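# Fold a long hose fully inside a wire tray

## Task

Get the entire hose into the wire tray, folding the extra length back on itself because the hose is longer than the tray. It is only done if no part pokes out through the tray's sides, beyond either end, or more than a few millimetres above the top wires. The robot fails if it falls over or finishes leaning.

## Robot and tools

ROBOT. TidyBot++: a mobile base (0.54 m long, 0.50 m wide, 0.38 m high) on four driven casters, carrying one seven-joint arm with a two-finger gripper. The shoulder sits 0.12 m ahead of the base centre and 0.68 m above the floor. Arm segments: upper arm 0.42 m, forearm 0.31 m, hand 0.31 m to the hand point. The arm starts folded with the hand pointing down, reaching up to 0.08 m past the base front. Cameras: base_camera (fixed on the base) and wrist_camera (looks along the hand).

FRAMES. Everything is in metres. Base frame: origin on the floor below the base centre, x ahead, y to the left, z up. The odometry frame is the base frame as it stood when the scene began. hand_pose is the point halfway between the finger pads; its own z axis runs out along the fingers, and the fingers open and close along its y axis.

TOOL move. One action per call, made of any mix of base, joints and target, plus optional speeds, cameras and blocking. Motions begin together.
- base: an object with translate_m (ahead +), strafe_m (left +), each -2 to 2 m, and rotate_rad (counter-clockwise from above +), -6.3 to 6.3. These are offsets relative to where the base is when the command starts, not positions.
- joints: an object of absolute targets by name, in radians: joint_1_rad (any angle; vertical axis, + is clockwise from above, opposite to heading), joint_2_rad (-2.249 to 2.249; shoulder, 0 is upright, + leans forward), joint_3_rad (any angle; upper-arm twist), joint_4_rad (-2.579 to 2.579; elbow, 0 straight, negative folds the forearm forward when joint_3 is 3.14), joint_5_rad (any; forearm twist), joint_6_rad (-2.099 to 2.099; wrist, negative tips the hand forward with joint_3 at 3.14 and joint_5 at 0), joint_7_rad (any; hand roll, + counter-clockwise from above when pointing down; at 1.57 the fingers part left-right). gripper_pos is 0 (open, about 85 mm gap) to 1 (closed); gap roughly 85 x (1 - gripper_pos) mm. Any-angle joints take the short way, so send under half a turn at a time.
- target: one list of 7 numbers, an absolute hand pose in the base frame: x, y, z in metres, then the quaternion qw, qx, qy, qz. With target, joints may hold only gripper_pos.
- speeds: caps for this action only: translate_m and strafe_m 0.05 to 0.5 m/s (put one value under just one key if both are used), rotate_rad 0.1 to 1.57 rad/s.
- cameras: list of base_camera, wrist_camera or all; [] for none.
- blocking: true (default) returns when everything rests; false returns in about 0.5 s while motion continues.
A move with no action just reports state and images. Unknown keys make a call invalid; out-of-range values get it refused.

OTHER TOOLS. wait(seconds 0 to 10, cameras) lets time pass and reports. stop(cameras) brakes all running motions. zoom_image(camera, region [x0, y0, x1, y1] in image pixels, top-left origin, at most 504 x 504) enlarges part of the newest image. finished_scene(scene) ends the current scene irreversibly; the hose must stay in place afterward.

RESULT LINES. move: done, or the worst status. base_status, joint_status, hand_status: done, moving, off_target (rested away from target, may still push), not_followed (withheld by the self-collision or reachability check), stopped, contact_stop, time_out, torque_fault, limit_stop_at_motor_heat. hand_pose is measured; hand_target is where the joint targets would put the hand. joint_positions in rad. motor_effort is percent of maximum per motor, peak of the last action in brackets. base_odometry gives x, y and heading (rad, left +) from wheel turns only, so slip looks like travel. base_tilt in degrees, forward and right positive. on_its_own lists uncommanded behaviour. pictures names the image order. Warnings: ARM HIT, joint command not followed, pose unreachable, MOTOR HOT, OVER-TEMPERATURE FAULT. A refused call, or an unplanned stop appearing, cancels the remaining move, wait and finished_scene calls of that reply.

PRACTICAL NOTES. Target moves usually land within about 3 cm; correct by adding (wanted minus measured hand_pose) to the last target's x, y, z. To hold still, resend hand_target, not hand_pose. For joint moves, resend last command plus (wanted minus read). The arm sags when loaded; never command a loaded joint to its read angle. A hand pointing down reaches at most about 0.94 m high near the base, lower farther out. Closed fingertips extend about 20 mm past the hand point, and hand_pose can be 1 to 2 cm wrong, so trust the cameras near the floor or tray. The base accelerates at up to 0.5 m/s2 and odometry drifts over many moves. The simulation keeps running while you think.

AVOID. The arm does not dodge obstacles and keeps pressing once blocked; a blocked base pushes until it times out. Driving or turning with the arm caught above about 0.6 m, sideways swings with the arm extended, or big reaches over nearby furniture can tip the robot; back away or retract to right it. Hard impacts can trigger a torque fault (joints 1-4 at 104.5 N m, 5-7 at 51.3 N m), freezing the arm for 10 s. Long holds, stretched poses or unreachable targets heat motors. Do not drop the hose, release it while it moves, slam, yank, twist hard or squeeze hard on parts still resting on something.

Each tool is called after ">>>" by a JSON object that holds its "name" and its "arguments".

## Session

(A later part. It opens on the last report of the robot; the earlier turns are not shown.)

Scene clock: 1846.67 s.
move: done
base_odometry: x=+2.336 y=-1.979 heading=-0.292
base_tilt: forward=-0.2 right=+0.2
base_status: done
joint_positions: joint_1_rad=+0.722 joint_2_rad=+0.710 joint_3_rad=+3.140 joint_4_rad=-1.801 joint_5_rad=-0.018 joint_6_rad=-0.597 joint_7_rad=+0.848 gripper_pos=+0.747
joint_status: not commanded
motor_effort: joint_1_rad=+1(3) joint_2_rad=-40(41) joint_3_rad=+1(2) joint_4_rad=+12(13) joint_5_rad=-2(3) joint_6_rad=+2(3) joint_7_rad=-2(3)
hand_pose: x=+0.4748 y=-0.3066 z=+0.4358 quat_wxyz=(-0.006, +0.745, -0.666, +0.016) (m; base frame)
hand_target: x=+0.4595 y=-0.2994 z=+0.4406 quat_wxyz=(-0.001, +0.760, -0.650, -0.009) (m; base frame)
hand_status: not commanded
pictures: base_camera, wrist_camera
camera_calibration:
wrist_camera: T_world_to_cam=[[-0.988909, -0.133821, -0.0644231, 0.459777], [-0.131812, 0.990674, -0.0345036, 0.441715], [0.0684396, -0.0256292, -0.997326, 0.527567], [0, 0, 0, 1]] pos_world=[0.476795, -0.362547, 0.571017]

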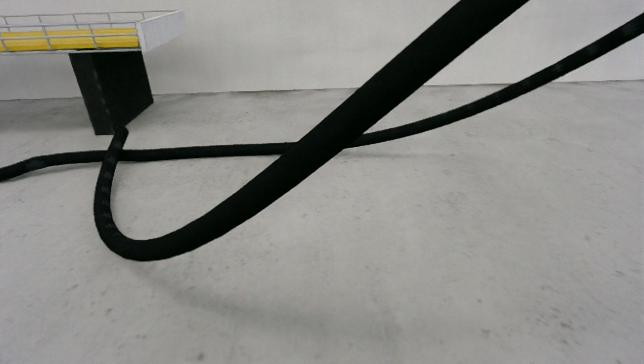

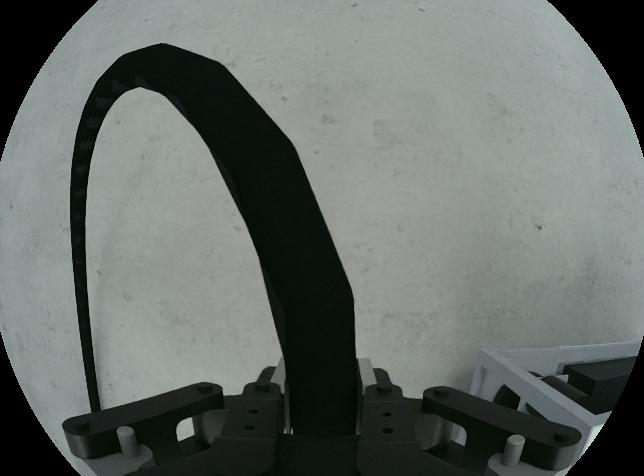

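>>> {"name": "move", "arguments": {"base": {"strafe_m":-0.9}, "speeds": {"strafe_m":0.35}, "cameras": ["base_camera","wrist_camera"]}}

Scene clock: 1862.40 s.
move: done
base_odometry: x=+2.077 y=-2.841 heading=-0.292
base_tilt: forward=-0.2 right=+0.2
base_status: done
joint_positions: joint_1_rad=+0.720 joint_2_rad=+0.710 joint_3_rad=+3.140 joint_4_rad=-1.803 joint_5_rad=-0.018 joint_6_rad=-0.598 joint_7_rad=+0.848 gripper_pos=+0.747
joint_status: not commanded
motor_effort: joint_1_rad=+1(4) joint_2_rad=-40(41) joint_3_rad=+0(2) joint_4_rad=+12(13) joint_5_rad=-2(3) joint_6_rad=+2(3) joint_7_rad=-2(3)
hand_pose: x=+0.4749 y=-0.3053 z=+0.4357 quat_wxyz=(-0.006, +0.746, -0.666, +0.016) (m; base frame)
hand_target: x=+0.4595 y=-0.2994 z=+0.4406 quat_wxyz=(-0.001, +0.760, -0.650, -0.009) (m; base frame)
hand_status: not commanded
pictures: base_camera, wrist_camera
camera_calibration:
wrist_camera: T_world_to_cam=[[-0.988697, -0.135829, -0.0634755, 0.458865], [-0.133937, 0.990434, -0.0331905, 0.440774], [0.0673765, -0.0243136, -0.997431, 0.528508], [0, 0, 0, 1]] pos_world=[0.477105, -0.36138, 0.570906]

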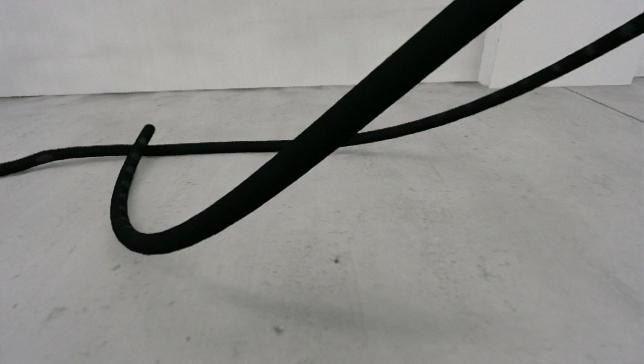

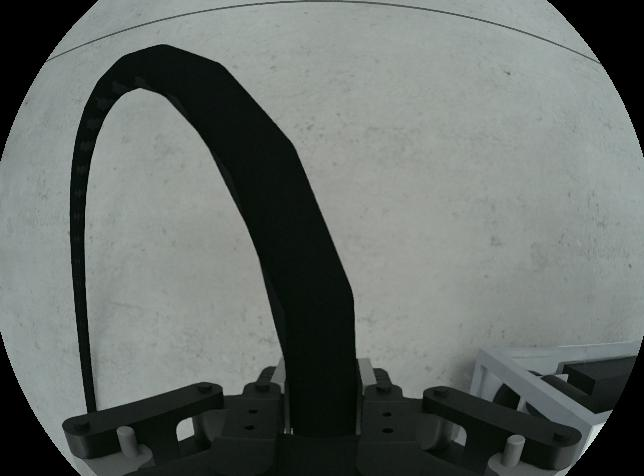

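>>> {"name": "move", "arguments": {"base": {"translate_m":0.45}, "speeds": {"translate_m":0.3}, "cameras": ["base_camera"]}}

>>> {"name": "move", "arguments": {"joints": {"joint_2_rad":1.475,"joint_4_rad":-1.337,"joint_6_rad":-0.33}, "cameras": ["base_camera"]}}

>>> {"name": "move", "arguments": {"joints": {"joint_2_rad":1.67,"joint_4_rad":-1.13,"joint_6_rad":-0.32}, "cameras": ["base_camera"]}}

>>> {"name": "move", "arguments": {"joints": {"gripper_pos":0.1}, "cameras": ["base_camera"]}}

>>> {"name": "move", "arguments": {"joints": {"joint_2_rad":0.2,"joint_4_rad":-1.3,"joint_6_rad":-1.2}, "cameras": ["base_camera","wrist_camera"]}}

>>> {"name": "move", "arguments": {"joints": {"joint_1_rad":-0.7,"joint_7_rad":-0.7}, "cameras": ["wrist_camera"]}}

Scene clock: 1880.83 s.
move: done
base_odometry: x=+2.508 y=-2.971 heading=-0.293
base_tilt: forward=-0.1 right=+0.2
base_status: done
joint_positions: joint_1_rad=+0.721 joint_2_rad=+0.708 joint_3_rad=+3.140 joint_4_rad=-1.803 joint_5_rad=-0.018 joint_6_rad=-0.599 joint_7_rad=+0.848 gripper_pos=+0.747
joint_status: not commanded
motor_effort: joint_1_rad=+0(2) joint_2_rad=-40(41) joint_3_rad=-1(2) joint_4_rad=+12(13) joint_5_rad=-3(4) joint_6_rad=+2(3) joint_7_rad=-2(3)
hand_pose: x=+0.4745 y=-0.3053 z=+0.4364 quat_wxyz=(-0.006, +0.746, -0.666, +0.016) (m; base frame)
hand_target: x=+0.4595 y=-0.2994 z=+0.4406 quat_wxyz=(-0.001, +0.760, -0.650, -0.009) (m; base frame)
hand_status: not commanded
pictures: base_camera

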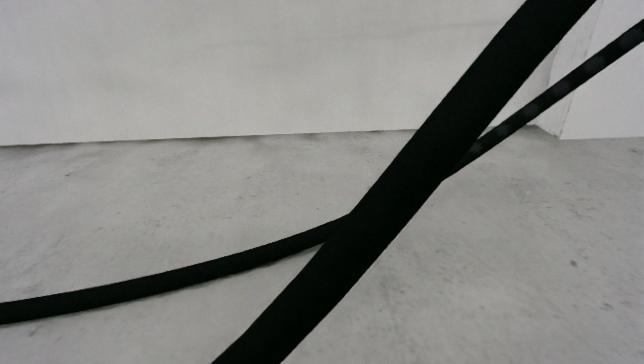

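Scene clock: 1882.87 s.
move: done
base_odometry: x=+2.508 y=-2.971 heading=-0.293
base_tilt: forward=-0.2 right=+0.2
base_status: not commanded
joint_positions: joint_1_rad=+0.721 joint_2_rad=+1.467 joint_3_rad=+3.140 joint_4_rad=-1.366 joint_5_rad=-0.018 joint_6_rad=-0.419 joint_7_rad=+0.848 gripper_pos=+0.747
joint_status: all done
motor_effort: joint_1_rad=+0(2) joint_2_rad=-46(49) joint_3_rad=-2(3) joint_4_rad=+5(12) joint_5_rad=-2(4) joint_6_rad=+0(2) joint_7_rad=-2(3)
hand_pose: x=+0.4823 y=-0.3131 z=+0.1165 quat_wxyz=(-0.004, +0.744, -0.666, -0.055) (m; base frame)
hand_target: x=+0.5098 y=-0.3438 z=+0.1133 quat_wxyz=(-0.001, +0.759, -0.651, +0.000) (m; base frame)
hand_status: not commanded
pictures: base_camera

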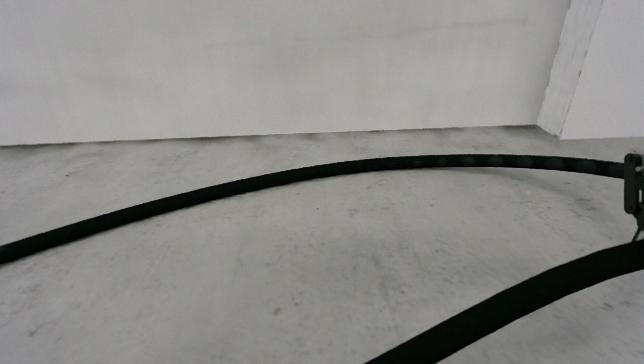

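Scene clock: 1884.07 s.
move: done
base_odometry: x=+2.508 y=-2.971 heading=-0.293
base_tilt: forward=-0.1 right=+0.1
base_status: not commanded
joint_positions: joint_1_rad=+0.721 joint_2_rad=+1.661 joint_3_rad=+3.140 joint_4_rad=-1.159 joint_5_rad=-0.018 joint_6_rad=-0.403 joint_7_rad=+0.848 gripper_pos=+0.747
joint_status: all done
motor_effort: joint_1_rad=+0(1) joint_2_rad=-46(49) joint_3_rad=-2(2) joint_4_rad=+5(7) joint_5_rad=-2(3) joint_6_rad=+0(1) joint_7_rad=-2(3)
hand_pose: x=+0.4926 y=-0.3224 z=+0.0355 quat_wxyz=(-0.004, +0.744, -0.667, -0.040) (m; base frame)
hand_target: x=+0.5174 y=-0.3506 z=+0.0327 quat_wxyz=(-0.001, +0.759, -0.651, +0.011) (m; base frame)
hand_status: not commanded
pictures: base_camera

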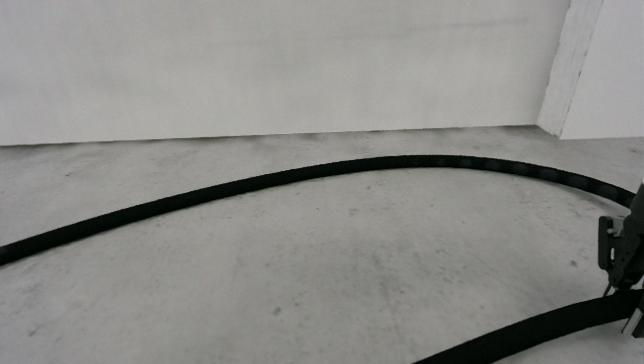

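Scene clock: 1885.07 s.
move: done
base_odometry: x=+2.508 y=-2.971 heading=-0.293
base_tilt: forward=-0.2 right=+0.2
base_status: not commanded
joint_positions: joint_1_rad=+0.722 joint_2_rad=+1.655 joint_3_rad=+3.140 joint_4_rad=-1.148 joint_5_rad=-0.018 joint_6_rad=-0.397 joint_7_rad=+0.848 gripper_pos=+0.100
joint_status: all done
motor_effort: joint_1_rad=-1(2) joint_2_rad=-44(47) joint_3_rad=+0(3) joint_4_rad=+4(6) joint_5_rad=+0(2) joint_6_rad=-1(1) joint_7_rad=+0(3)
hand_pose: x=+0.5013 y=-0.3305 z=+0.0392 quat_wxyz=(-0.004, +0.744, -0.667, -0.029) (m; base frame)
hand_target: x=+0.5174 y=-0.3506 z=+0.0327 quat_wxyz=(-0.001, +0.759, -0.651, +0.011) (m; base frame)
hand_status: not commanded
pictures: base_camera

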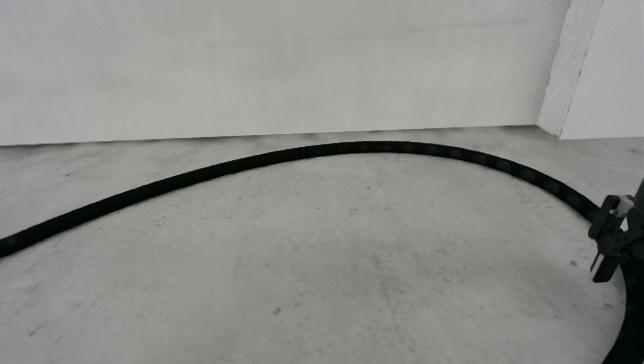

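Scene clock: 1888.00 s.
move: done
base_odometry: x=+2.508 y=-2.971 heading=-0.293
base_tilt: forward=-0.1 right=+0.1
base_status: not commanded
joint_positions: joint_1_rad=+0.722 joint_2_rad=+0.187 joint_3_rad=+3.140 joint_4_rad=-1.279 joint_5_rad=-0.018 joint_6_rad=-1.117 joint_7_rad=+0.848 gripper_pos=+0.100
joint_status: all done
motor_effort: joint_1_rad=+0(1) joint_2_rad=-27(52) joint_3_rad=+0(1) joint_4_rad=+18(19) joint_5_rad=+0(1) joint_6_rad=+5(5) joint_7_rad=-1(1)
hand_pose: x=+0.5410 y=-0.3618 z=+0.8639 quat_wxyz=(-0.009, +0.721, -0.636, +0.275) (m; base frame)
hand_target: x=+0.5169 y=-0.3504 z=+0.8350 quat_wxyz=(+0.004, +0.741, -0.634, +0.219) (m; base frame)
hand_status: not commanded
pictures: base_camera, wrist_camera
camera_calibration:
wrist_camera: T_world_to_cam=[[-0.895911, -0.222048, -0.384758, 0.739934], [-0.0511611, 0.911925, -0.407154, 0.769717], [0.441278, -0.345089, -0.828364, 0.485353], [0, 0, 0, 1]] pos_world=[0.488119, -0.370134, 1.00014]

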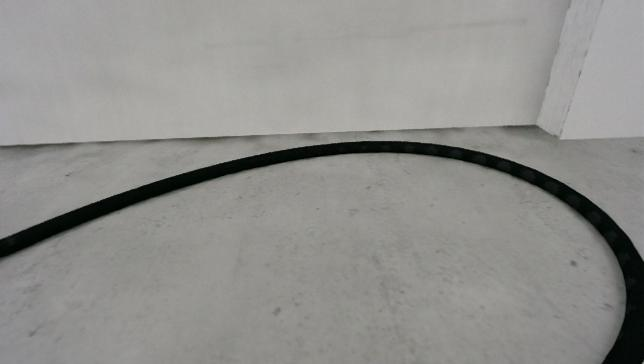

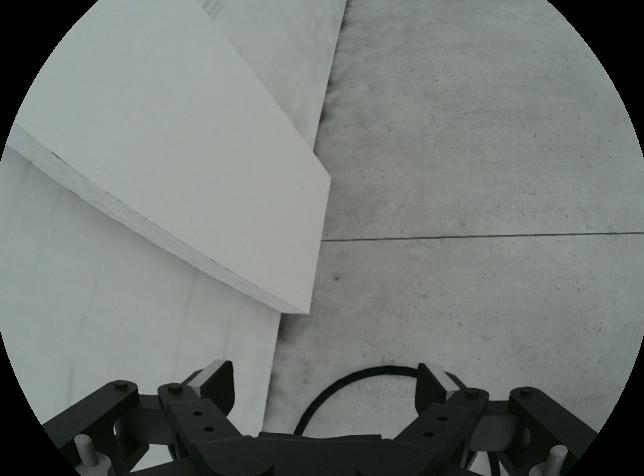

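Scene clock: 1891.03 s.
move: done
base_odometry: x=+2.508 y=-2.971 heading=-0.293
base_tilt: forward=-0.2 right=+0.2
base_status: not commanded
joint_positions: joint_1_rad=-0.691 joint_2_rad=+0.187 joint_3_rad=+3.140 joint_4_rad=-1.279 joint_5_rad=-0.018 joint_6_rad=-1.118 joint_7_rad=-0.646 gripper_pos=+0.100
joint_status: all done
motor_effort: joint_1_rad=-1(3) joint_2_rad=-27(30) joint_3_rad=+0(2) joint_4_rad=+19(19) joint_5_rad=+0(1) joint_6_rad=+4(5) joint_7_rad=+0(2)
hand_pose: x=+0.5426 y=+0.3593 z=+0.8637 quat_wxyz=(-0.274, +0.694, -0.665, +0.023) (m; base frame)
hand_target: x=+0.5231 y=+0.3432 z=+0.8350 quat_wxyz=(-0.218, +0.690, -0.689, +0.018) (m; base frame)
hand_status: not commanded
pictures: wrist_camera
camera_calibration:
wrist_camera: T_world_to_cam=[[-0.893962, 0.0268335, -0.447338, 0.86494], [-0.126462, 0.942531, 0.30926, -0.476819], [0.429928, 0.333038, -0.839194, 0.505119], [0, 0, 0, 1]] pos_world=[0.495759, 0.257983, 0.958274]

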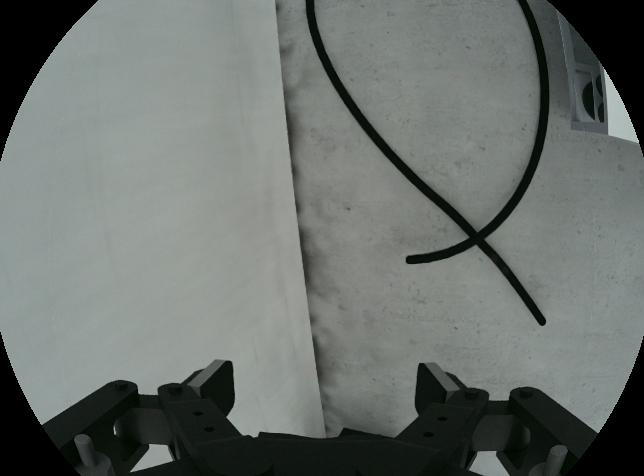

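>>> {"name": "zoom_image", "arguments": {"camera": "wrist_camera", "region": [420, 180, 540, 290]}}

Scaled by 4.200.

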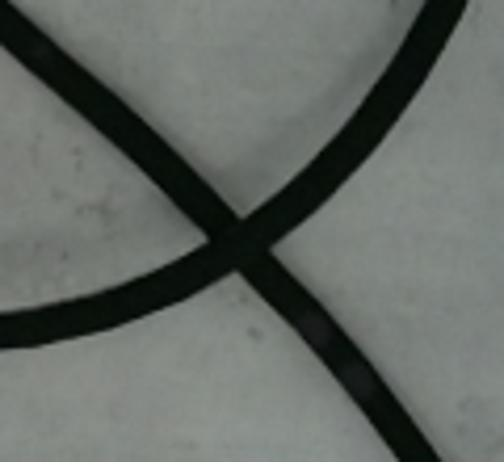

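>>> {"name": "move", "arguments": {"base": {"strafe_m":0.25}, "joints": {"joint_1_rad":-1.054,"joint_7_rad":-0.23,"joint_2_rad":1.1,"joint_4_rad":-1.57,"joint_6_rad":-0.45}, "cameras": ["wrist_camera","base_camera"]}}

Scene clock: 1921.40 s.
move: done
base_odometry: x=+2.580 y=-2.731 heading=-0.293
base_tilt: forward=-0.2 right=+0.1
base_status: done
joint_positions: joint_1_rad=-1.041 joint_2_rad=+1.075 joint_3_rad=+3.140 joint_4_rad=-1.551 joint_5_rad=-0.018 joint_6_rad=-0.532 joint_7_rad=-0.283 gripper_pos=+0.100
joint_status: all done
motor_effort: joint_1_rad=-1(4) joint_2_rad=-43(47) joint_3_rad=-1(2) joint_4_rad=+7(19) joint_5_rad=+0(1) joint_6_rad=+0(6) joint_7_rad=-1(2)
hand_pose: x=+0.3777 y=+0.4517 z=+0.2975 quat_wxyz=(+0.007, +0.916, -0.402, -0.006) (m; base frame)
hand_target: x=+0.3762 y=+0.4571 z=+0.2814 quat_wxyz=(-0.011, +0.931, -0.364, +0.001) (m; base frame)
hand_status: not commanded
pictures: base_camera, wrist_camera
camera_calibration:
wrist_camera: T_world_to_cam=[[-0.721587, -0.692106, -0.0173387, 0.593492], [-0.692023, 0.721786, -0.0113736, -0.000884315], [0.0203865, 0.00379172, -0.999785, 0.42132], [0, 0, 0, 1]] pos_world=[0.419055, 0.4098, 0.43151]

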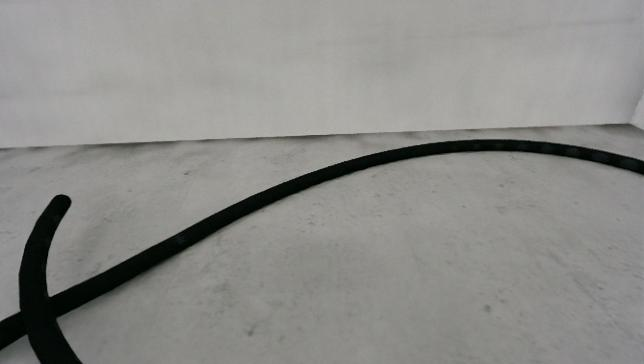

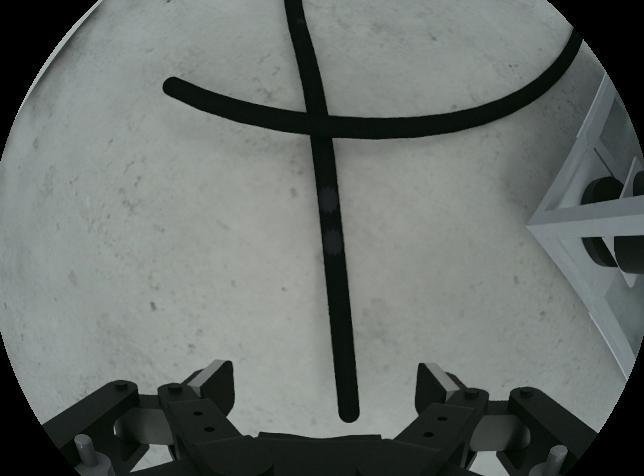

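>>> {"name": "move", "arguments": {"joints": {"joint_1_rad":-0.631,"joint_7_rad":-1.68,"joint_2_rad":1.4,"joint_4_rad":-1.1,"joint_6_rad":-0.62}, "cameras": ["wrist_camera"]}}

Scene clock: 1943.23 s.
move: done
base_odometry: x=+2.580 y=-2.731 heading=-0.293
base_tilt: forward=-0.1 right=+0.1
base_status: not commanded
joint_positions: joint_1_rad=-0.630 joint_2_rad=+1.369 joint_3_rad=+3.140 joint_4_rad=-1.119 joint_5_rad=-0.018 joint_6_rad=-0.542 joint_7_rad=-1.625 gripper_pos=+0.100
joint_status: all done
motor_effort: joint_1_rad=-1(4) joint_2_rad=-49(51) joint_3_rad=-1(2) joint_4_rad=+10(10) joint_5_rad=+0(1) joint_6_rad=+1(1) joint_7_rad=+0(2)
hand_pose: x=+0.6314 y=+0.3801 z=+0.2073 quat_wxyz=(-0.051, +0.277, -0.959, -0.024) (m; base frame)
hand_target: x=+0.6098 y=+0.3614 z=+0.1903 quat_wxyz=(-0.010, +0.258, -0.966, -0.005) (m; base frame)
hand_status: not commanded
pictures: wrist_camera
camera_calibration:
wrist_camera: T_world_to_cam=[[-0.548336, 0.836046, -0.0188369, 0.0354715], [0.831538, 0.547493, 0.0937856, -0.692261], [0.0887221, 0.0357625, -0.995414, 0.270047], [0, 0, 0, 1]] pos_world=[0.571132, 0.339695, 0.334401]

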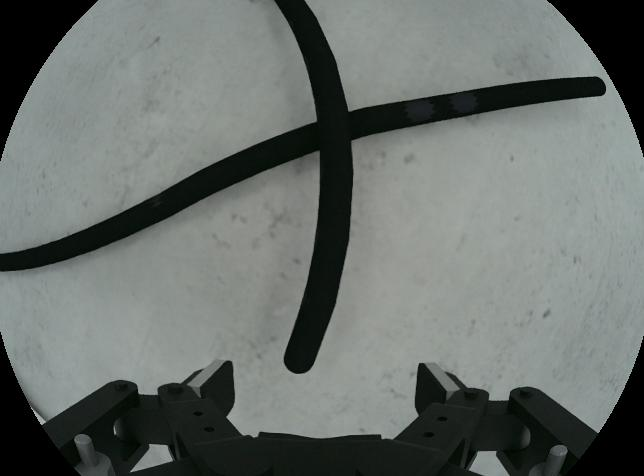

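>>> {"name": "move", "arguments": {"joints": {"joint_2_rad":1.82,"joint_4_rad":-0.56,"joint_6_rad":-0.77,"joint_7_rad":-1.55}, "cameras": ["wrist_camera"]}}

Scene clock: 1960.60 s.
move: done
base_odometry: x=+2.580 y=-2.731 heading=-0.293
base_tilt: forward=-0.2 right=+0.1
base_status: not commanded
joint_positions: joint_1_rad=-0.630 joint_2_rad=+1.793 joint_3_rad=+3.140 joint_4_rad=-0.580 joint_5_rad=-0.018 joint_6_rad=-0.689 joint_7_rad=-1.601 gripper_pos=+0.100
joint_status: all done
motor_effort: joint_1_rad=-1(1) joint_2_rad=-50(54) joint_3_rad=-1(1) joint_4_rad=+11(12) joint_5_rad=+0(1) joint_6_rad=+1(2) joint_7_rad=-1(1)
hand_pose: x=+0.6438 y=+0.3898 z=+0.0527 quat_wxyz=(-0.036, +0.289, -0.957, -0.019) (m; base frame)
hand_target: x=+0.6201 y=+0.3687 z=+0.0393 quat_wxyz=(+0.004, +0.320, -0.947, +0.001) (m; base frame)
hand_status: not commanded
pictures: wrist_camera
camera_calibration:
wrist_camera: T_world_to_cam=[[-0.569181, 0.821963, -0.0202748, 0.050252], [0.819811, 0.569229, 0.0623574, -0.692595], [0.0627965, 0.0188712, -0.997848, 0.138073], [0, 0, 0, 1]] pos_world=[0.587729, 0.350334, 0.181983]

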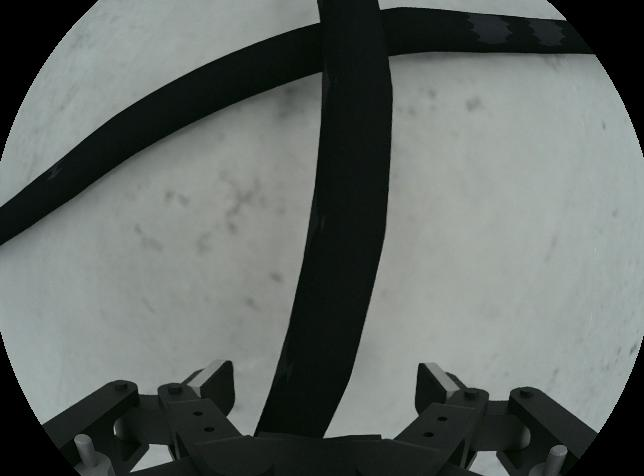

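>>> {"name": "move", "arguments": {"joints": {"joint_2_rad":1.865,"joint_4_rad":-0.52,"joint_6_rad":-0.77}, "cameras": []}}

>>> {"name": "move", "arguments": {"joints": {"gripper_pos":0.93}, "cameras": []}}

>>> {"name": "move", "arguments": {"joints": {"joint_2_rad":1.3,"joint_4_rad":-1.1,"joint_6_rad":-0.7}, "cameras": ["wrist_camera"]}}

Scene clock: 1974.73 s.
move: done
base_odometry: x=+2.580 y=-2.731 heading=-0.293
base_tilt: forward=-0.2 right=+0.1
base_status: not commanded
joint_positions: joint_1_rad=-0.630 joint_2_rad=+1.836 joint_3_rad=+3.140 joint_4_rad=-0.533 joint_5_rad=-0.018 joint_6_rad=-0.693 joint_7_rad=-1.601 gripper_pos=+0.100
joint_status: all done
motor_effort: joint_1_rad=-1(1) joint_2_rad=-49(52) joint_3_rad=+0(1) joint_4_rad=+11(12) joint_5_rad=+0(1) joint_6_rad=+1(1) joint_7_rad=+0(1)
hand_pose: x=+0.6410 y=+0.3878 z=+0.0362 quat_wxyz=(-0.036, +0.289, -0.957, -0.019) (m; base frame)
hand_target: x=+0.6138 y=+0.3641 z=+0.0200 quat_wxyz=(+0.007, +0.320, -0.947, +0.001) (m; base frame)
hand_status: not commanded
pictures: none
No camera images: "cameras" was empty.

Scene clock: 1975.73 s.
move: off_target
base_odometry: x=+2.580 y=-2.731 heading=-0.293
base_tilt: forward=-0.1 right=+0.1
base_status: not commanded
joint_positions: joint_1_rad=-0.630 joint_2_rad=+1.836 joint_3_rad=+3.140 joint_4_rad=-0.533 joint_5_rad=-0.018 joint_6_rad=-0.693 joint_7_rad=-1.601 gripper_pos=+0.769
joint_status: gripper_pos off_target (ended at +0.769, target +0.930)
motor_effort: joint_1_rad=-1(1) joint_2_rad=-50(50) joint_3_rad=+0(1) joint_4_rad=+11(12) joint_5_rad=+0(1) joint_6_rad=+0(1) joint_7_rad=+0(1)
hand_pose: x=+0.6410 y=+0.3877 z=+0.0362 quat_wxyz=(-0.035, +0.289, -0.957, -0.019) (m; base frame)
hand_target: x=+0.6138 y=+0.3641 z=+0.0200 quat_wxyz=(+0.007, +0.320, -0.947, +0.001) (m; base frame)
hand_status: not commanded
pictures: none
No camera images: "cameras" was empty.

Scene clock: 1977.57 s.
move: done
base_odometry: x=+2.580 y=-2.731 heading=-0.293
base_tilt: forward=-0.1 right=+0.1
base_status: not commanded
joint_positions: joint_1_rad=-0.630 joint_2_rad=+1.289 joint_3_rad=+3.140 joint_4_rad=-1.081 joint_5_rad=-0.018 joint_6_rad=-0.693 joint_7_rad=-1.601 gripper_pos=+0.769
joint_status: all done
motor_effort: joint_1_rad=-1(1) joint_2_rad=-51(57) joint_3_rad=-1(1) joint_4_rad=+11(13) joint_5_rad=+0(1) joint_6_rad=+0(1) joint_7_rad=+0(1)
hand_pose: x=+0.6388 y=+0.3864 z=+0.2631 quat_wxyz=(-0.035, +0.289, -0.956, -0.019) (m; base frame)
hand_target: x=+0.6269 y=+0.3739 z=+0.2516 quat_wxyz=(-0.020, +0.320, -0.947, -0.007) (m; base frame)
hand_status: not commanded
pictures: wrist_camera
camera_calibration:
wrist_camera: T_world_to_cam=[[-0.569867, 0.821486, -0.020281, 0.0551298], [0.819409, 0.569936, 0.0611651, -0.699462], [0.0618052, 0.0182375, -0.997922, 0.349358], [0, 0, 0, 1]] pos_world=[0.58297, 0.346989, 0.392532]

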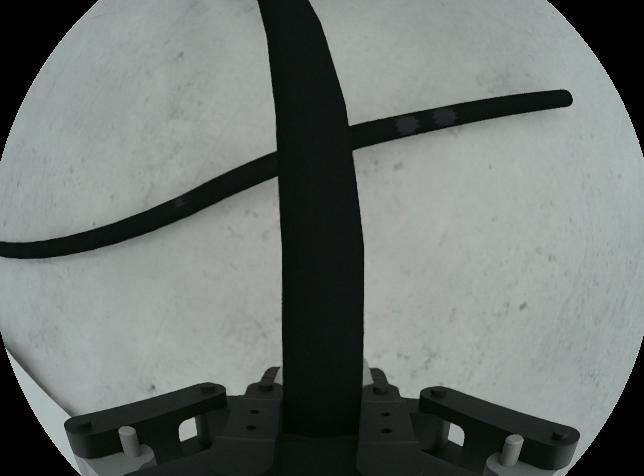

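>>> {"name": "move", "arguments": {"joints": {"joint_1_rad":0.3,"joint_7_rad":-1.0,"joint_2_rad":1.2,"joint_4_rad":-1.45,"joint_6_rad":-0.45}, "cameras": ["base_camera"]}}

>>> {"name": "move", "arguments": {"joints": {"joint_2_rad":1.66,"joint_4_rad":-1.14,"joint_6_rad":-0.32}, "cameras": ["base_camera"]}}

>>> {"name": "move", "arguments": {"joints": {"gripper_pos":0.1}, "cameras": ["base_camera"]}}

>>> {"name": "move", "arguments": {"joints": {"joint_2_rad":1.1,"joint_4_rad":-1.57,"joint_6_rad":-0.45}, "cameras": ["base_camera"]}}

>>> {"name": "move", "arguments": {"joints": {"joint_1_rad":-1.054,"joint_7_rad":-0.23}, "cameras": ["wrist_camera","base_camera"]}}

Scene clock: 1994.37 s.
move: done
base_odometry: x=+2.580 y=-2.731 heading=-0.293
base_tilt: forward=-0.2 right=+0.2
base_status: not commanded
joint_positions: joint_1_rad=+0.292 joint_2_rad=+1.198 joint_3_rad=+3.140 joint_4_rad=-1.432 joint_5_rad=-0.018 joint_6_rad=-0.530 joint_7_rad=-1.059 gripper_pos=+0.769
joint_status: all done
motor_effort: joint_1_rad=-1(5) joint_2_rad=-46(51) joint_3_rad=+0(2) joint_4_rad=+7(12) joint_5_rad=+1(1) joint_6_rad=-1(2) joint_7_rad=+0(1)
hand_pose: x=+0.6378 y=-0.1508 z=+0.2498 quat_wxyz=(+0.006, +0.102, -0.995, -0.008) (m; base frame)
hand_target: x=+0.6485 y=-0.1614 z=+0.2461 quat_wxyz=(-0.019, +0.135, -0.991, +0.008) (m; base frame)
hand_status: not commanded
pictures: base_camera

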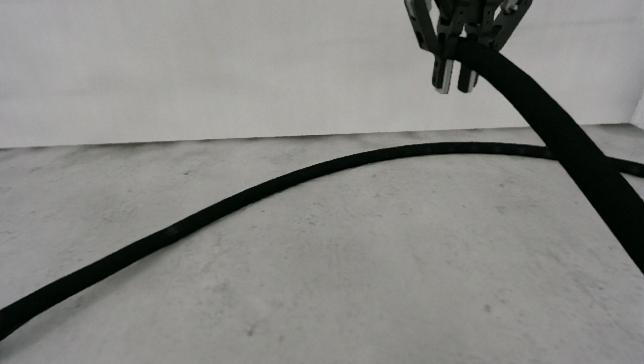

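Scene clock: 1996.23 s.
move: done
base_odometry: x=+2.580 y=-2.731 heading=-0.293
base_tilt: forward=-0.1 right=+0.2
base_status: not commanded
joint_positions: joint_1_rad=+0.292 joint_2_rad=+1.642 joint_3_rad=+3.140 joint_4_rad=-1.160 joint_5_rad=-0.018 joint_6_rad=-0.400 joint_7_rad=-1.057 gripper_pos=+0.769
joint_status: all done
motor_effort: joint_1_rad=-1(1) joint_2_rad=-45(49) joint_3_rad=+0(1) joint_4_rad=+4(9) joint_5_rad=+1(1) joint_6_rad=-1(1) joint_7_rad=+1(1)
hand_pose: x=+0.6041 y=-0.1414 z=+0.0446 quat_wxyz=(+0.027, +0.102, -0.994, -0.015) (m; base frame)
hand_target: x=+0.6271 y=-0.1548 z=+0.0369 quat_wxyz=(-0.010, +0.135, -0.991, +0.004) (m; base frame)
hand_status: not commanded
pictures: base_camera

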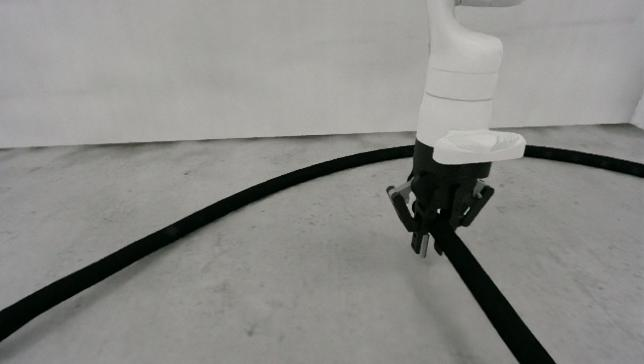

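Scene clock: 1997.23 s.
move: done
base_odometry: x=+2.580 y=-2.731 heading=-0.293
base_tilt: forward=-0.2 right=+0.2
base_status: not commanded
joint_positions: joint_1_rad=+0.292 joint_2_rad=+1.642 joint_3_rad=+3.140 joint_4_rad=-1.160 joint_5_rad=-0.018 joint_6_rad=-0.400 joint_7_rad=-1.051 gripper_pos=+0.100
joint_status: all done
motor_effort: joint_1_rad=+0(1) joint_2_rad=-43(45) joint_3_rad=-1(1) joint_4_rad=+4(5) joint_5_rad=+0(1) joint_6_rad=-1(1) joint_7_rad=-1(1)
hand_pose: x=+0.6044 y=-0.1415 z=+0.0446 quat_wxyz=(+0.026, +0.105, -0.994, -0.015) (m; base frame)
hand_target: x=+0.6271 y=-0.1548 z=+0.0369 quat_wxyz=(-0.010, +0.135, -0.991, +0.004) (m; base frame)
hand_status: not commanded
pictures: base_camera

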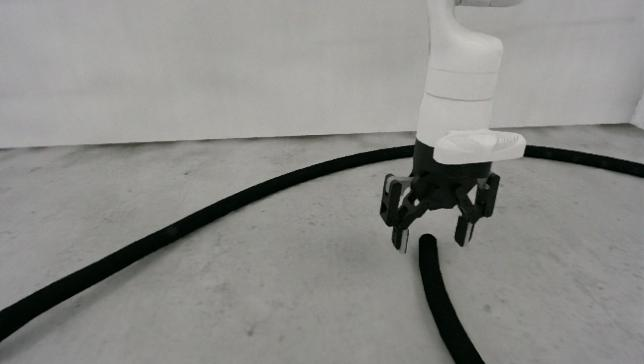

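Scene clock: 1999.03 s.
move: done
base_odometry: x=+2.580 y=-2.731 heading=-0.293
base_tilt: forward=-0.2 right=+0.1
base_status: not commanded
joint_positions: joint_1_rad=+0.292 joint_2_rad=+1.086 joint_3_rad=+3.140 joint_4_rad=-1.550 joint_5_rad=-0.018 joint_6_rad=-0.400 joint_7_rad=-1.051 gripper_pos=+0.100
joint_status: all done
motor_effort: joint_1_rad=+0(1) joint_2_rad=-43(48) joint_3_rad=-1(1) joint_4_rad=+7(8) joint_5_rad=+0(1) joint_6_rad=+1(2) joint_7_rad=-1(1)
hand_pose: x=+0.6538 y=-0.1563 z=+0.2932 quat_wxyz=(-0.050, +0.106, -0.993, +0.017) (m; base frame)
hand_target: x=+0.6208 y=-0.1528 z=+0.2814 quat_wxyz=(-0.010, +0.135, -0.991, +0.004) (m; base frame)
hand_status: not commanded
pictures: base_camera

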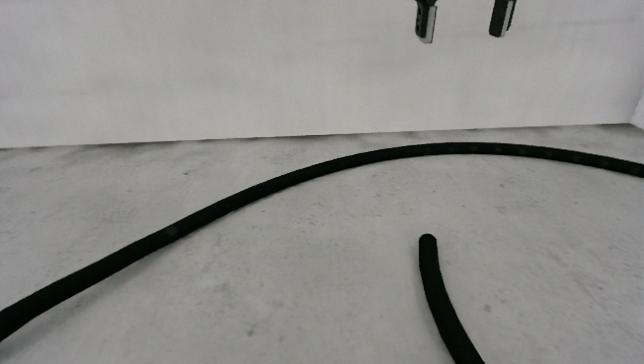

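Scene clock: 2001.67 s.
move: done
base_odometry: x=+2.580 y=-2.731 heading=-0.293
base_tilt: forward=-0.2 right=+0.1
base_status: not commanded
joint_positions: joint_1_rad=-1.049 joint_2_rad=+1.086 joint_3_rad=+3.137 joint_4_rad=-1.550 joint_5_rad=-0.018 joint_6_rad=-0.400 joint_7_rad=-0.285 gripper_pos=+0.100
joint_status: all done
motor_effort: joint_1_rad=-1(4) joint_2_rad=-43(44) joint_3_rad=+0(2) joint_4_rad=+8(8) joint_5_rad=+0(1) joint_6_rad=+1(1) joint_7_rad=-1(2)
hand_pose: x=+0.3913 y=+0.4861 z=+0.2933 quat_wxyz=(-0.053, +0.916, -0.398, +0.000) (m; base frame)
hand_target: x=+0.3762 y=+0.4571 z=+0.2814 quat_wxyz=(-0.011, +0.931, -0.364, +0.001) (m; base frame)
hand_status: not commanded
pictures: base_camera, wrist_camera
camera_calibration:
wrist_camera: T_world_to_cam=[[-0.712563, -0.688948, -0.132682, 0.655796], [-0.69707, 0.716654, 0.0223724, -0.0218753], [0.0796738, 0.10843, -0.990906, 0.340019], [0, 0, 0, 1]] pos_world=[0.424957, 0.430618, 0.424429]

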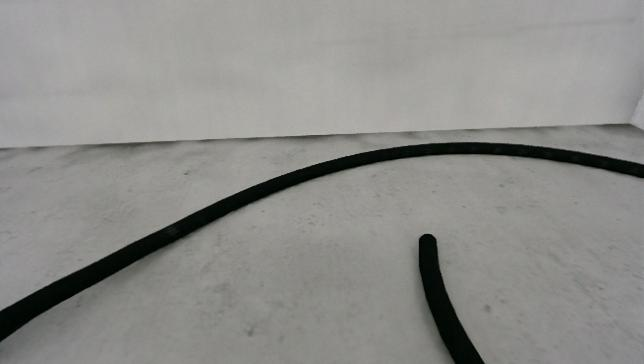

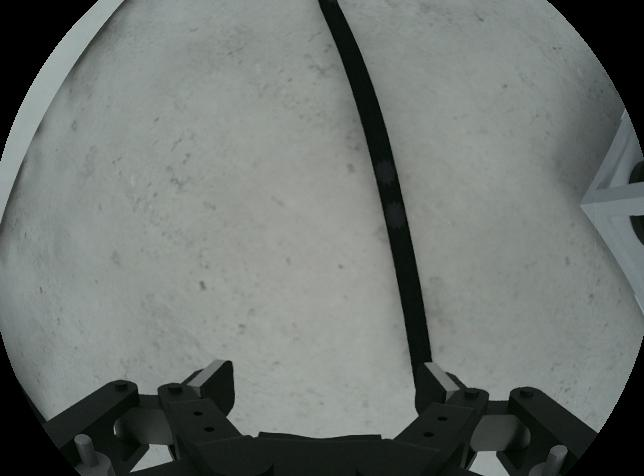

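>>> {"name": "move", "arguments": {"joints": {"joint_1_rad":-1.1,"joint_7_rad":-0.08,"joint_2_rad":1.47,"joint_4_rad":-1.36,"joint_6_rad":-0.33}, "cameras": ["wrist_camera"]}}

Scene clock: 2012.87 s.
move: done
base_odometry: x=+2.580 y=-2.731 heading=-0.293
base_tilt: forward=-0.1 right=+0.1
base_status: not commanded
joint_positions: joint_1_rad=-1.088 joint_2_rad=+1.449 joint_3_rad=+3.137 joint_4_rad=-1.378 joint_5_rad=-0.018 joint_6_rad=-0.400 joint_7_rad=-0.133 gripper_pos=+0.100
joint_status: all done
motor_effort: joint_1_rad=-1(2) joint_2_rad=-43(48) joint_3_rad=-1(1) joint_4_rad=+4(8) joint_5_rad=+0(1) joint_6_rad=-1(1) joint_7_rad=+0(2)
hand_pose: x=+0.3406 y=+0.4354 z=+0.1241 quat_wxyz=(+0.041, +0.950, -0.311, -0.013) (m; base frame)
hand_target: x=+0.3479 y=+0.4549 z=+0.1137 quat_wxyz=(+0.009, +0.962, -0.272, -0.003) (m; base frame)
hand_status: not commanded
pictures: wrist_camera
camera_calibration:
wrist_camera: T_world_to_cam=[[-0.572635, -0.818224, 0.0509828, 0.548112], [-0.819666, 0.572595, -0.0168415, 0.0923137], [-0.0154123, -0.0514329, -0.998558, 0.284865], [0, 0, 0, 1]] pos_world=[0.393925, 0.410272, 0.258064]

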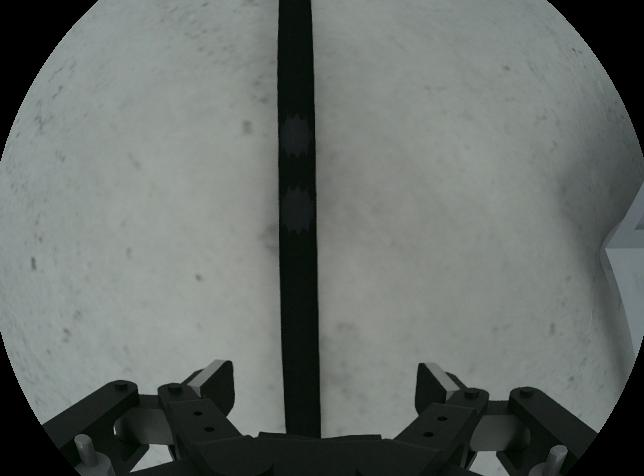

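>>> {"name": "move", "arguments": {"joints": {"joint_1_rad":-0.97,"joint_7_rad":0.03,"joint_2_rad":1.66,"joint_4_rad":-1.2,"joint_6_rad":-0.26}, "cameras": ["wrist_camera"]}}

Scene clock: 2021.63 s.
move: done
base_odometry: x=+2.580 y=-2.731 heading=-0.293
base_tilt: forward=-0.2 right=+0.1
base_status: not commanded
joint_positions: joint_1_rad=-0.970 joint_2_rad=+1.642 joint_3_rad=+3.139 joint_4_rad=-1.218 joint_5_rad=-0.018 joint_6_rad=-0.339 joint_7_rad=-0.023 gripper_pos=+0.100
joint_status: all done
motor_effort: joint_1_rad=-1(3) joint_2_rad=-43(48) joint_3_rad=-1(2) joint_4_rad=+3(5) joint_5_rad=+0(1) joint_6_rad=-1(1) joint_7_rad=-1(2)
hand_pose: x=+0.3916 y=+0.4067 z=+0.0392 quat_wxyz=(+0.026, +0.949, -0.315, -0.012) (m; base frame)
hand_target: x=+0.4072 y=+0.4246 z=+0.0311 quat_wxyz=(-0.011, +0.959, -0.282, +0.003) (m; base frame)
hand_status: not commanded
pictures: wrist_camera
camera_calibration:
wrist_camera: T_world_to_cam=[[-0.579975, -0.814337, 0.0219957, 0.560612], [-0.814618, 0.579924, -0.0093046, 0.143788], [-0.00517874, -0.0233145, -0.999715, 0.184005], [0, 0, 0, 1]] pos_world=[0.443226, 0.377431, 0.172959]

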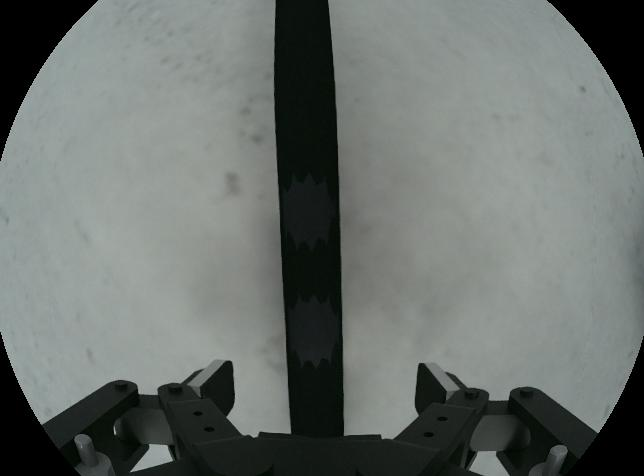

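>>> {"name": "move", "arguments": {"joints": {"gripper_pos":0.93}, "cameras": []}}

>>> {"name": "move", "arguments": {"joints": {"joint_2_rad":0.7,"joint_4_rad":-1.8,"joint_6_rad":-0.66}, "cameras": ["wrist_camera"]}}

>>> {"name": "move", "arguments": {"base": {"strafe_m":1.1}, "joints": {"joint_1_rad":-0.1,"joint_7_rad":-0.1}, "speeds": {"strafe_m":0.35}, "cameras": ["base_camera","wrist_camera"]}}

Scene clock: 2033.50 s.
move: off_target
base_odometry: x=+2.580 y=-2.731 heading=-0.293
base_tilt: forward=-0.2 right=+0.2
base_status: not commanded
joint_positions: joint_1_rad=-0.970 joint_2_rad=+1.640 joint_3_rad=+3.139 joint_4_rad=-1.217 joint_5_rad=-0.018 joint_6_rad=-0.338 joint_7_rad=-0.022 gripper_pos=+0.797
joint_status: gripper_pos off_target (ended at +0.797, target +0.930)
motor_effort: joint_1_rad=-1(1) joint_2_rad=-43(43) joint_3_rad=-1(2) joint_4_rad=+5(6) joint_5_rad=+0(1) joint_6_rad=+1(2) joint_7_rad=-1(1)
hand_pose: x=+0.3924 y=+0.4080 z=+0.0400 quat_wxyz=(+0.025, +0.949, -0.314, -0.012) (m; base frame)
hand_target: x=+0.4072 y=+0.4246 z=+0.0311 quat_wxyz=(-0.011, +0.959, -0.282, +0.003) (m; base frame)
hand_status: not commanded
pictures: none
No camera images: "cameras" was empty.

Scene clock: 2035.73 s.
move: done
base_odometry: x=+2.580 y=-2.731 heading=-0.293
base_tilt: forward=-0.2 right=+0.1
base_status: not commanded
joint_positions: joint_1_rad=-0.970 joint_2_rad=+0.701 joint_3_rad=+3.139 joint_4_rad=-1.787 joint_5_rad=-0.018 joint_6_rad=-0.581 joint_7_rad=-0.022 gripper_pos=+0.797
joint_status: all done
motor_effort: joint_1_rad=-1(2) joint_2_rad=-39(50) joint_3_rad=-1(2) joint_4_rad=+10(11) joint_5_rad=+0(1) joint_6_rad=+1(2) joint_7_rad=+0(1)
hand_pose: x=+0.3882 y=+0.4035 z=+0.4436 quat_wxyz=(-0.036, +0.949, -0.312, +0.004) (m; base frame)
hand_target: x=+0.3736 y=+0.3753 z=+0.4406 quat_wxyz=(+0.009, +0.960, -0.281, -0.003) (m; base frame)
hand_status: not commanded
pictures: wrist_camera
camera_calibration:
wrist_camera: T_world_to_cam=[[-0.572975, -0.812569, -0.106919, 0.600847], [-0.816985, 0.576643, -0.00420595, 0.146639], [0.0650715, 0.084941, -0.994259, 0.514784], [0, 0, 0, 1]] pos_world=[0.430574, 0.359945, 0.576687]

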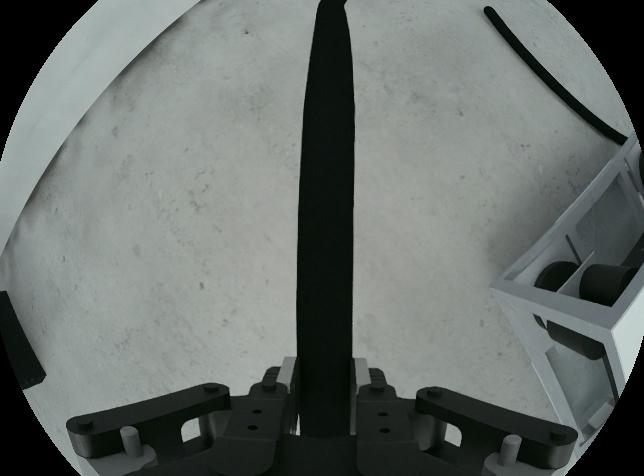

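Scene clock: 2039.90 s.
move: done
base_odometry: x=+2.898 y=-1.678 heading=-0.294
base_tilt: forward=-0.2 right=+0.1
base_status: done
joint_positions: joint_1_rad=-0.103 joint_2_rad=+0.700 joint_3_rad=+3.139 joint_4_rad=-1.793 joint_5_rad=-0.018 joint_6_rad=-0.587 joint_7_rad=-0.046 gripper_pos=+0.797
joint_status: all done
motor_effort: joint_1_rad=-1(3) joint_2_rad=-39(39) joint_3_rad=-1(2) joint_4_rad=+11(12) joint_5_rad=-1(1) joint_6_rad=+1(2) joint_7_rad=-1(2)
hand_pose: x=+0.5965 y=+0.0551 z=+0.4428 quat_wxyz=(-0.028, +0.722, -0.691, +0.016) (m; base frame)
hand_target: x=+0.5700 y=+0.0474 z=+0.4406 quat_wxyz=(+0.007, +0.708, -0.707, -0.006) (m; base frame)
hand_status: not commanded
pictures: base_camera, wrist_camera
camera_calibration:
wrist_camera: T_world_to_cam=[[-0.993218, -0.0640512, -0.097029, 0.64206], [-0.0640853, 0.997941, -0.0027678, 0.0448346], [0.0970064, 0.0034691, -0.995278, 0.515953], [0, 0, 0, 1]] pos_world=[0.590528, -0.00540742, 0.575939]

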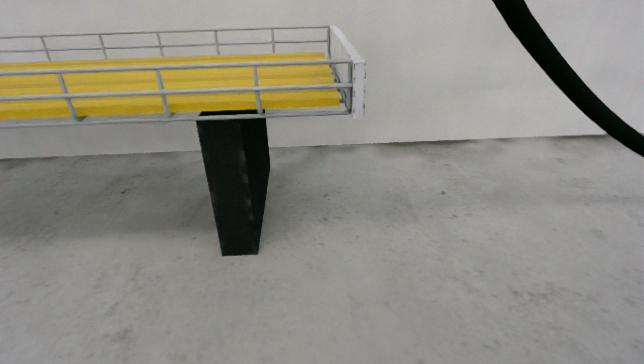

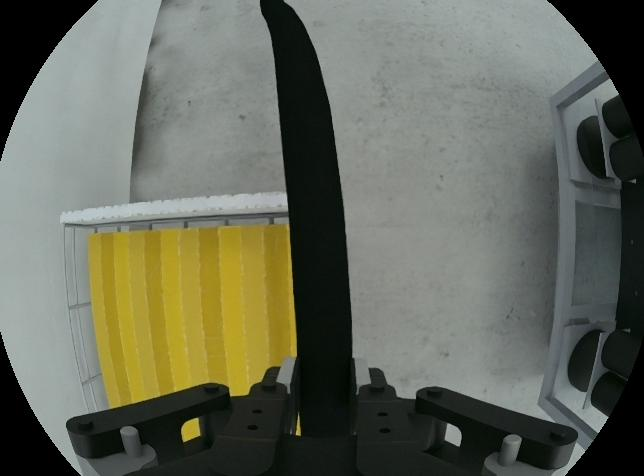

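>>> {"name": "move", "arguments": {"base": {"translate_m":0.29}, "speeds": {"translate_m":0.3}, "cameras": []}}

>>> {"name": "move", "arguments": {"joints": {"joint_1_rad":0.0,"joint_7_rad":0.05,"joint_2_rad":0.88,"joint_4_rad":-1.83,"joint_6_rad":-0.45}, "cameras": ["base_camera","wrist_camera"]}}

Scene clock: 2050.17 s.
move: done
base_odometry: x=+3.176 y=-1.762 heading=-0.293
base_tilt: forward=-0.1 right=+0.2
base_status: done
joint_positions: joint_1_rad=-0.103 joint_2_rad=+0.698 joint_3_rad=+3.139 joint_4_rad=-1.795 joint_5_rad=-0.018 joint_6_rad=-0.590 joint_7_rad=-0.048 gripper_pos=+0.797
joint_status: not commanded
motor_effort: joint_1_rad=-1(2) joint_2_rad=-38(40) joint_3_rad=+0(1) joint_4_rad=+10(12) joint_5_rad=+0(1) joint_6_rad=+1(2) joint_7_rad=-1(1)
hand_pose: x=+0.5948 y=+0.0549 z=+0.4430 quat_wxyz=(-0.027, +0.722, -0.692, +0.015) (m; base frame)
hand_target: x=+0.5700 y=+0.0474 z=+0.4406 quat_wxyz=(+0.007, +0.708, -0.707, -0.006) (m; base frame)
hand_status: not commanded
pictures: none
No camera images: "cameras" was empty.

Scene clock: 2051.50 s.
move: done
base_odometry: x=+3.176 y=-1.762 heading=-0.293
base_tilt: forward=-0.1 right=+0.2
base_status: not commanded
joint_positions: joint_1_rad=-0.012 joint_2_rad=+0.871 joint_3_rad=+3.139 joint_4_rad=-1.818 joint_5_rad=-0.018 joint_6_rad=-0.523 joint_7_rad=+0.006 gripper_pos=+0.797
joint_status: all done
motor_effort: joint_1_rad=+0(2) joint_2_rad=-39(41) joint_3_rad=+1(2) joint_4_rad=+6(11) joint_5_rad=+0(1) joint_6_rad=-1(2) joint_7_rad=-1(2)
hand_pose: x=+0.5564 y=+0.0110 z=+0.3597 quat_wxyz=(+0.021, +0.708, -0.705, -0.029) (m; base frame)
hand_target: x=+0.5691 y=+0.0022 z=+0.3531 quat_wxyz=(+0.006, +0.725, -0.689, -0.007) (m; base frame)
hand_status: not commanded
pictures: base_camera, wrist_camera
camera_calibration:
wrist_camera: T_world_to_cam=[[-0.99903, -0.0261851, 0.0354174, 0.546572], [-0.0263811, 0.999639, -0.00507711, 0.0658475], [-0.0352716, -0.00600653, -0.99936, 0.512494], [0, 0, 0, 1]] pos_world=[0.565855, -0.0484334, 0.493142]

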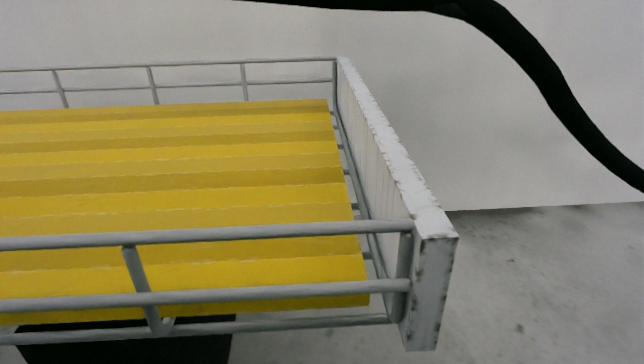

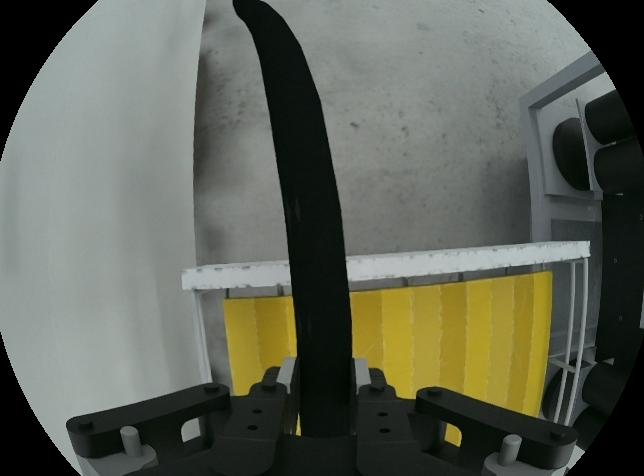

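>>> {"name": "move", "arguments": {"base": {"strafe_m":1.0}, "speeds": {"strafe_m":0.3}, "cameras": ["base_camera","wrist_camera"]}}

Scene clock: 2062.90 s.
move: time_out
base_odometry: x=+3.465 y=-0.805 heading=-0.290
base_tilt: forward=-0.2 right=+0.1
base_status: strafe_m time_out (by the wheels' count: +0.999 of +1.000)
joint_positions: joint_1_rad=+0.003 joint_2_rad=+0.871 joint_3_rad=+3.144 joint_4_rad=-1.818 joint_5_rad=-0.018 joint_6_rad=-0.523 joint_7_rad=+0.006 gripper_pos=+0.797
joint_status: not commanded
motor_effort: joint_1_rad=-2(5) joint_2_rad=-38(41) joint_3_rad=-2(4) joint_4_rad=+6(7) joint_5_rad=-1(2) joint_6_rad=-1(2) joint_7_rad=-1(2)
hand_pose: x=+0.5566 y=+0.0015 z=+0.3596 quat_wxyz=(+0.022, +0.702, -0.712, -0.027) (m; base frame)
hand_target: x=+0.5691 y=+0.0022 z=+0.3531 quat_wxyz=(+0.006, +0.725, -0.689, -0.007) (m; base frame)
hand_status: not commanded
pictures: base_camera, wrist_camera
camera_calibration:
wrist_camera: T_world_to_cam=[[-0.999357, -0.00739227, 0.0350925, 0.546826], [-0.00771499, 0.999929, -0.00906976, 0.066344], [-0.0350229, -0.00933467, -0.999343, 0.512183], [0, 0, 0, 1]] pos_world=[0.564924, -0.057516, 0.493258]

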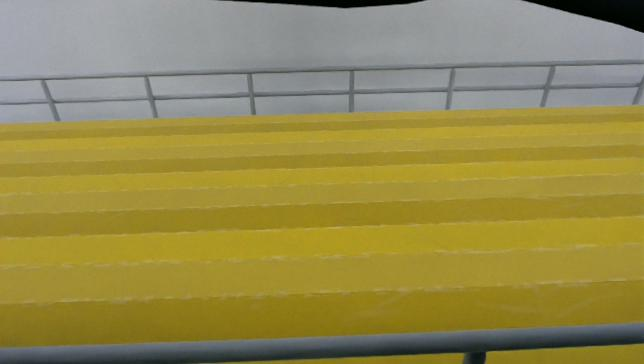

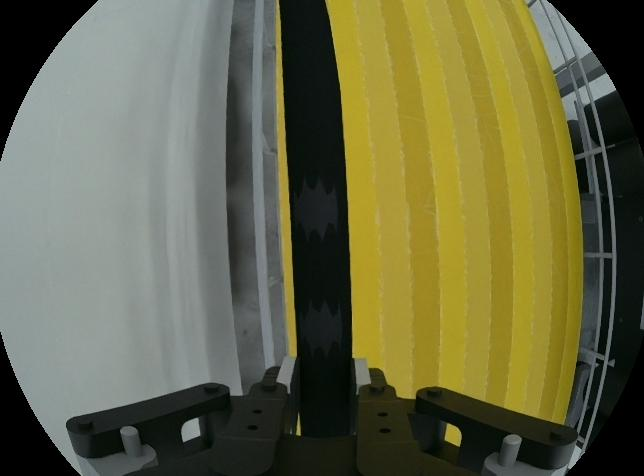

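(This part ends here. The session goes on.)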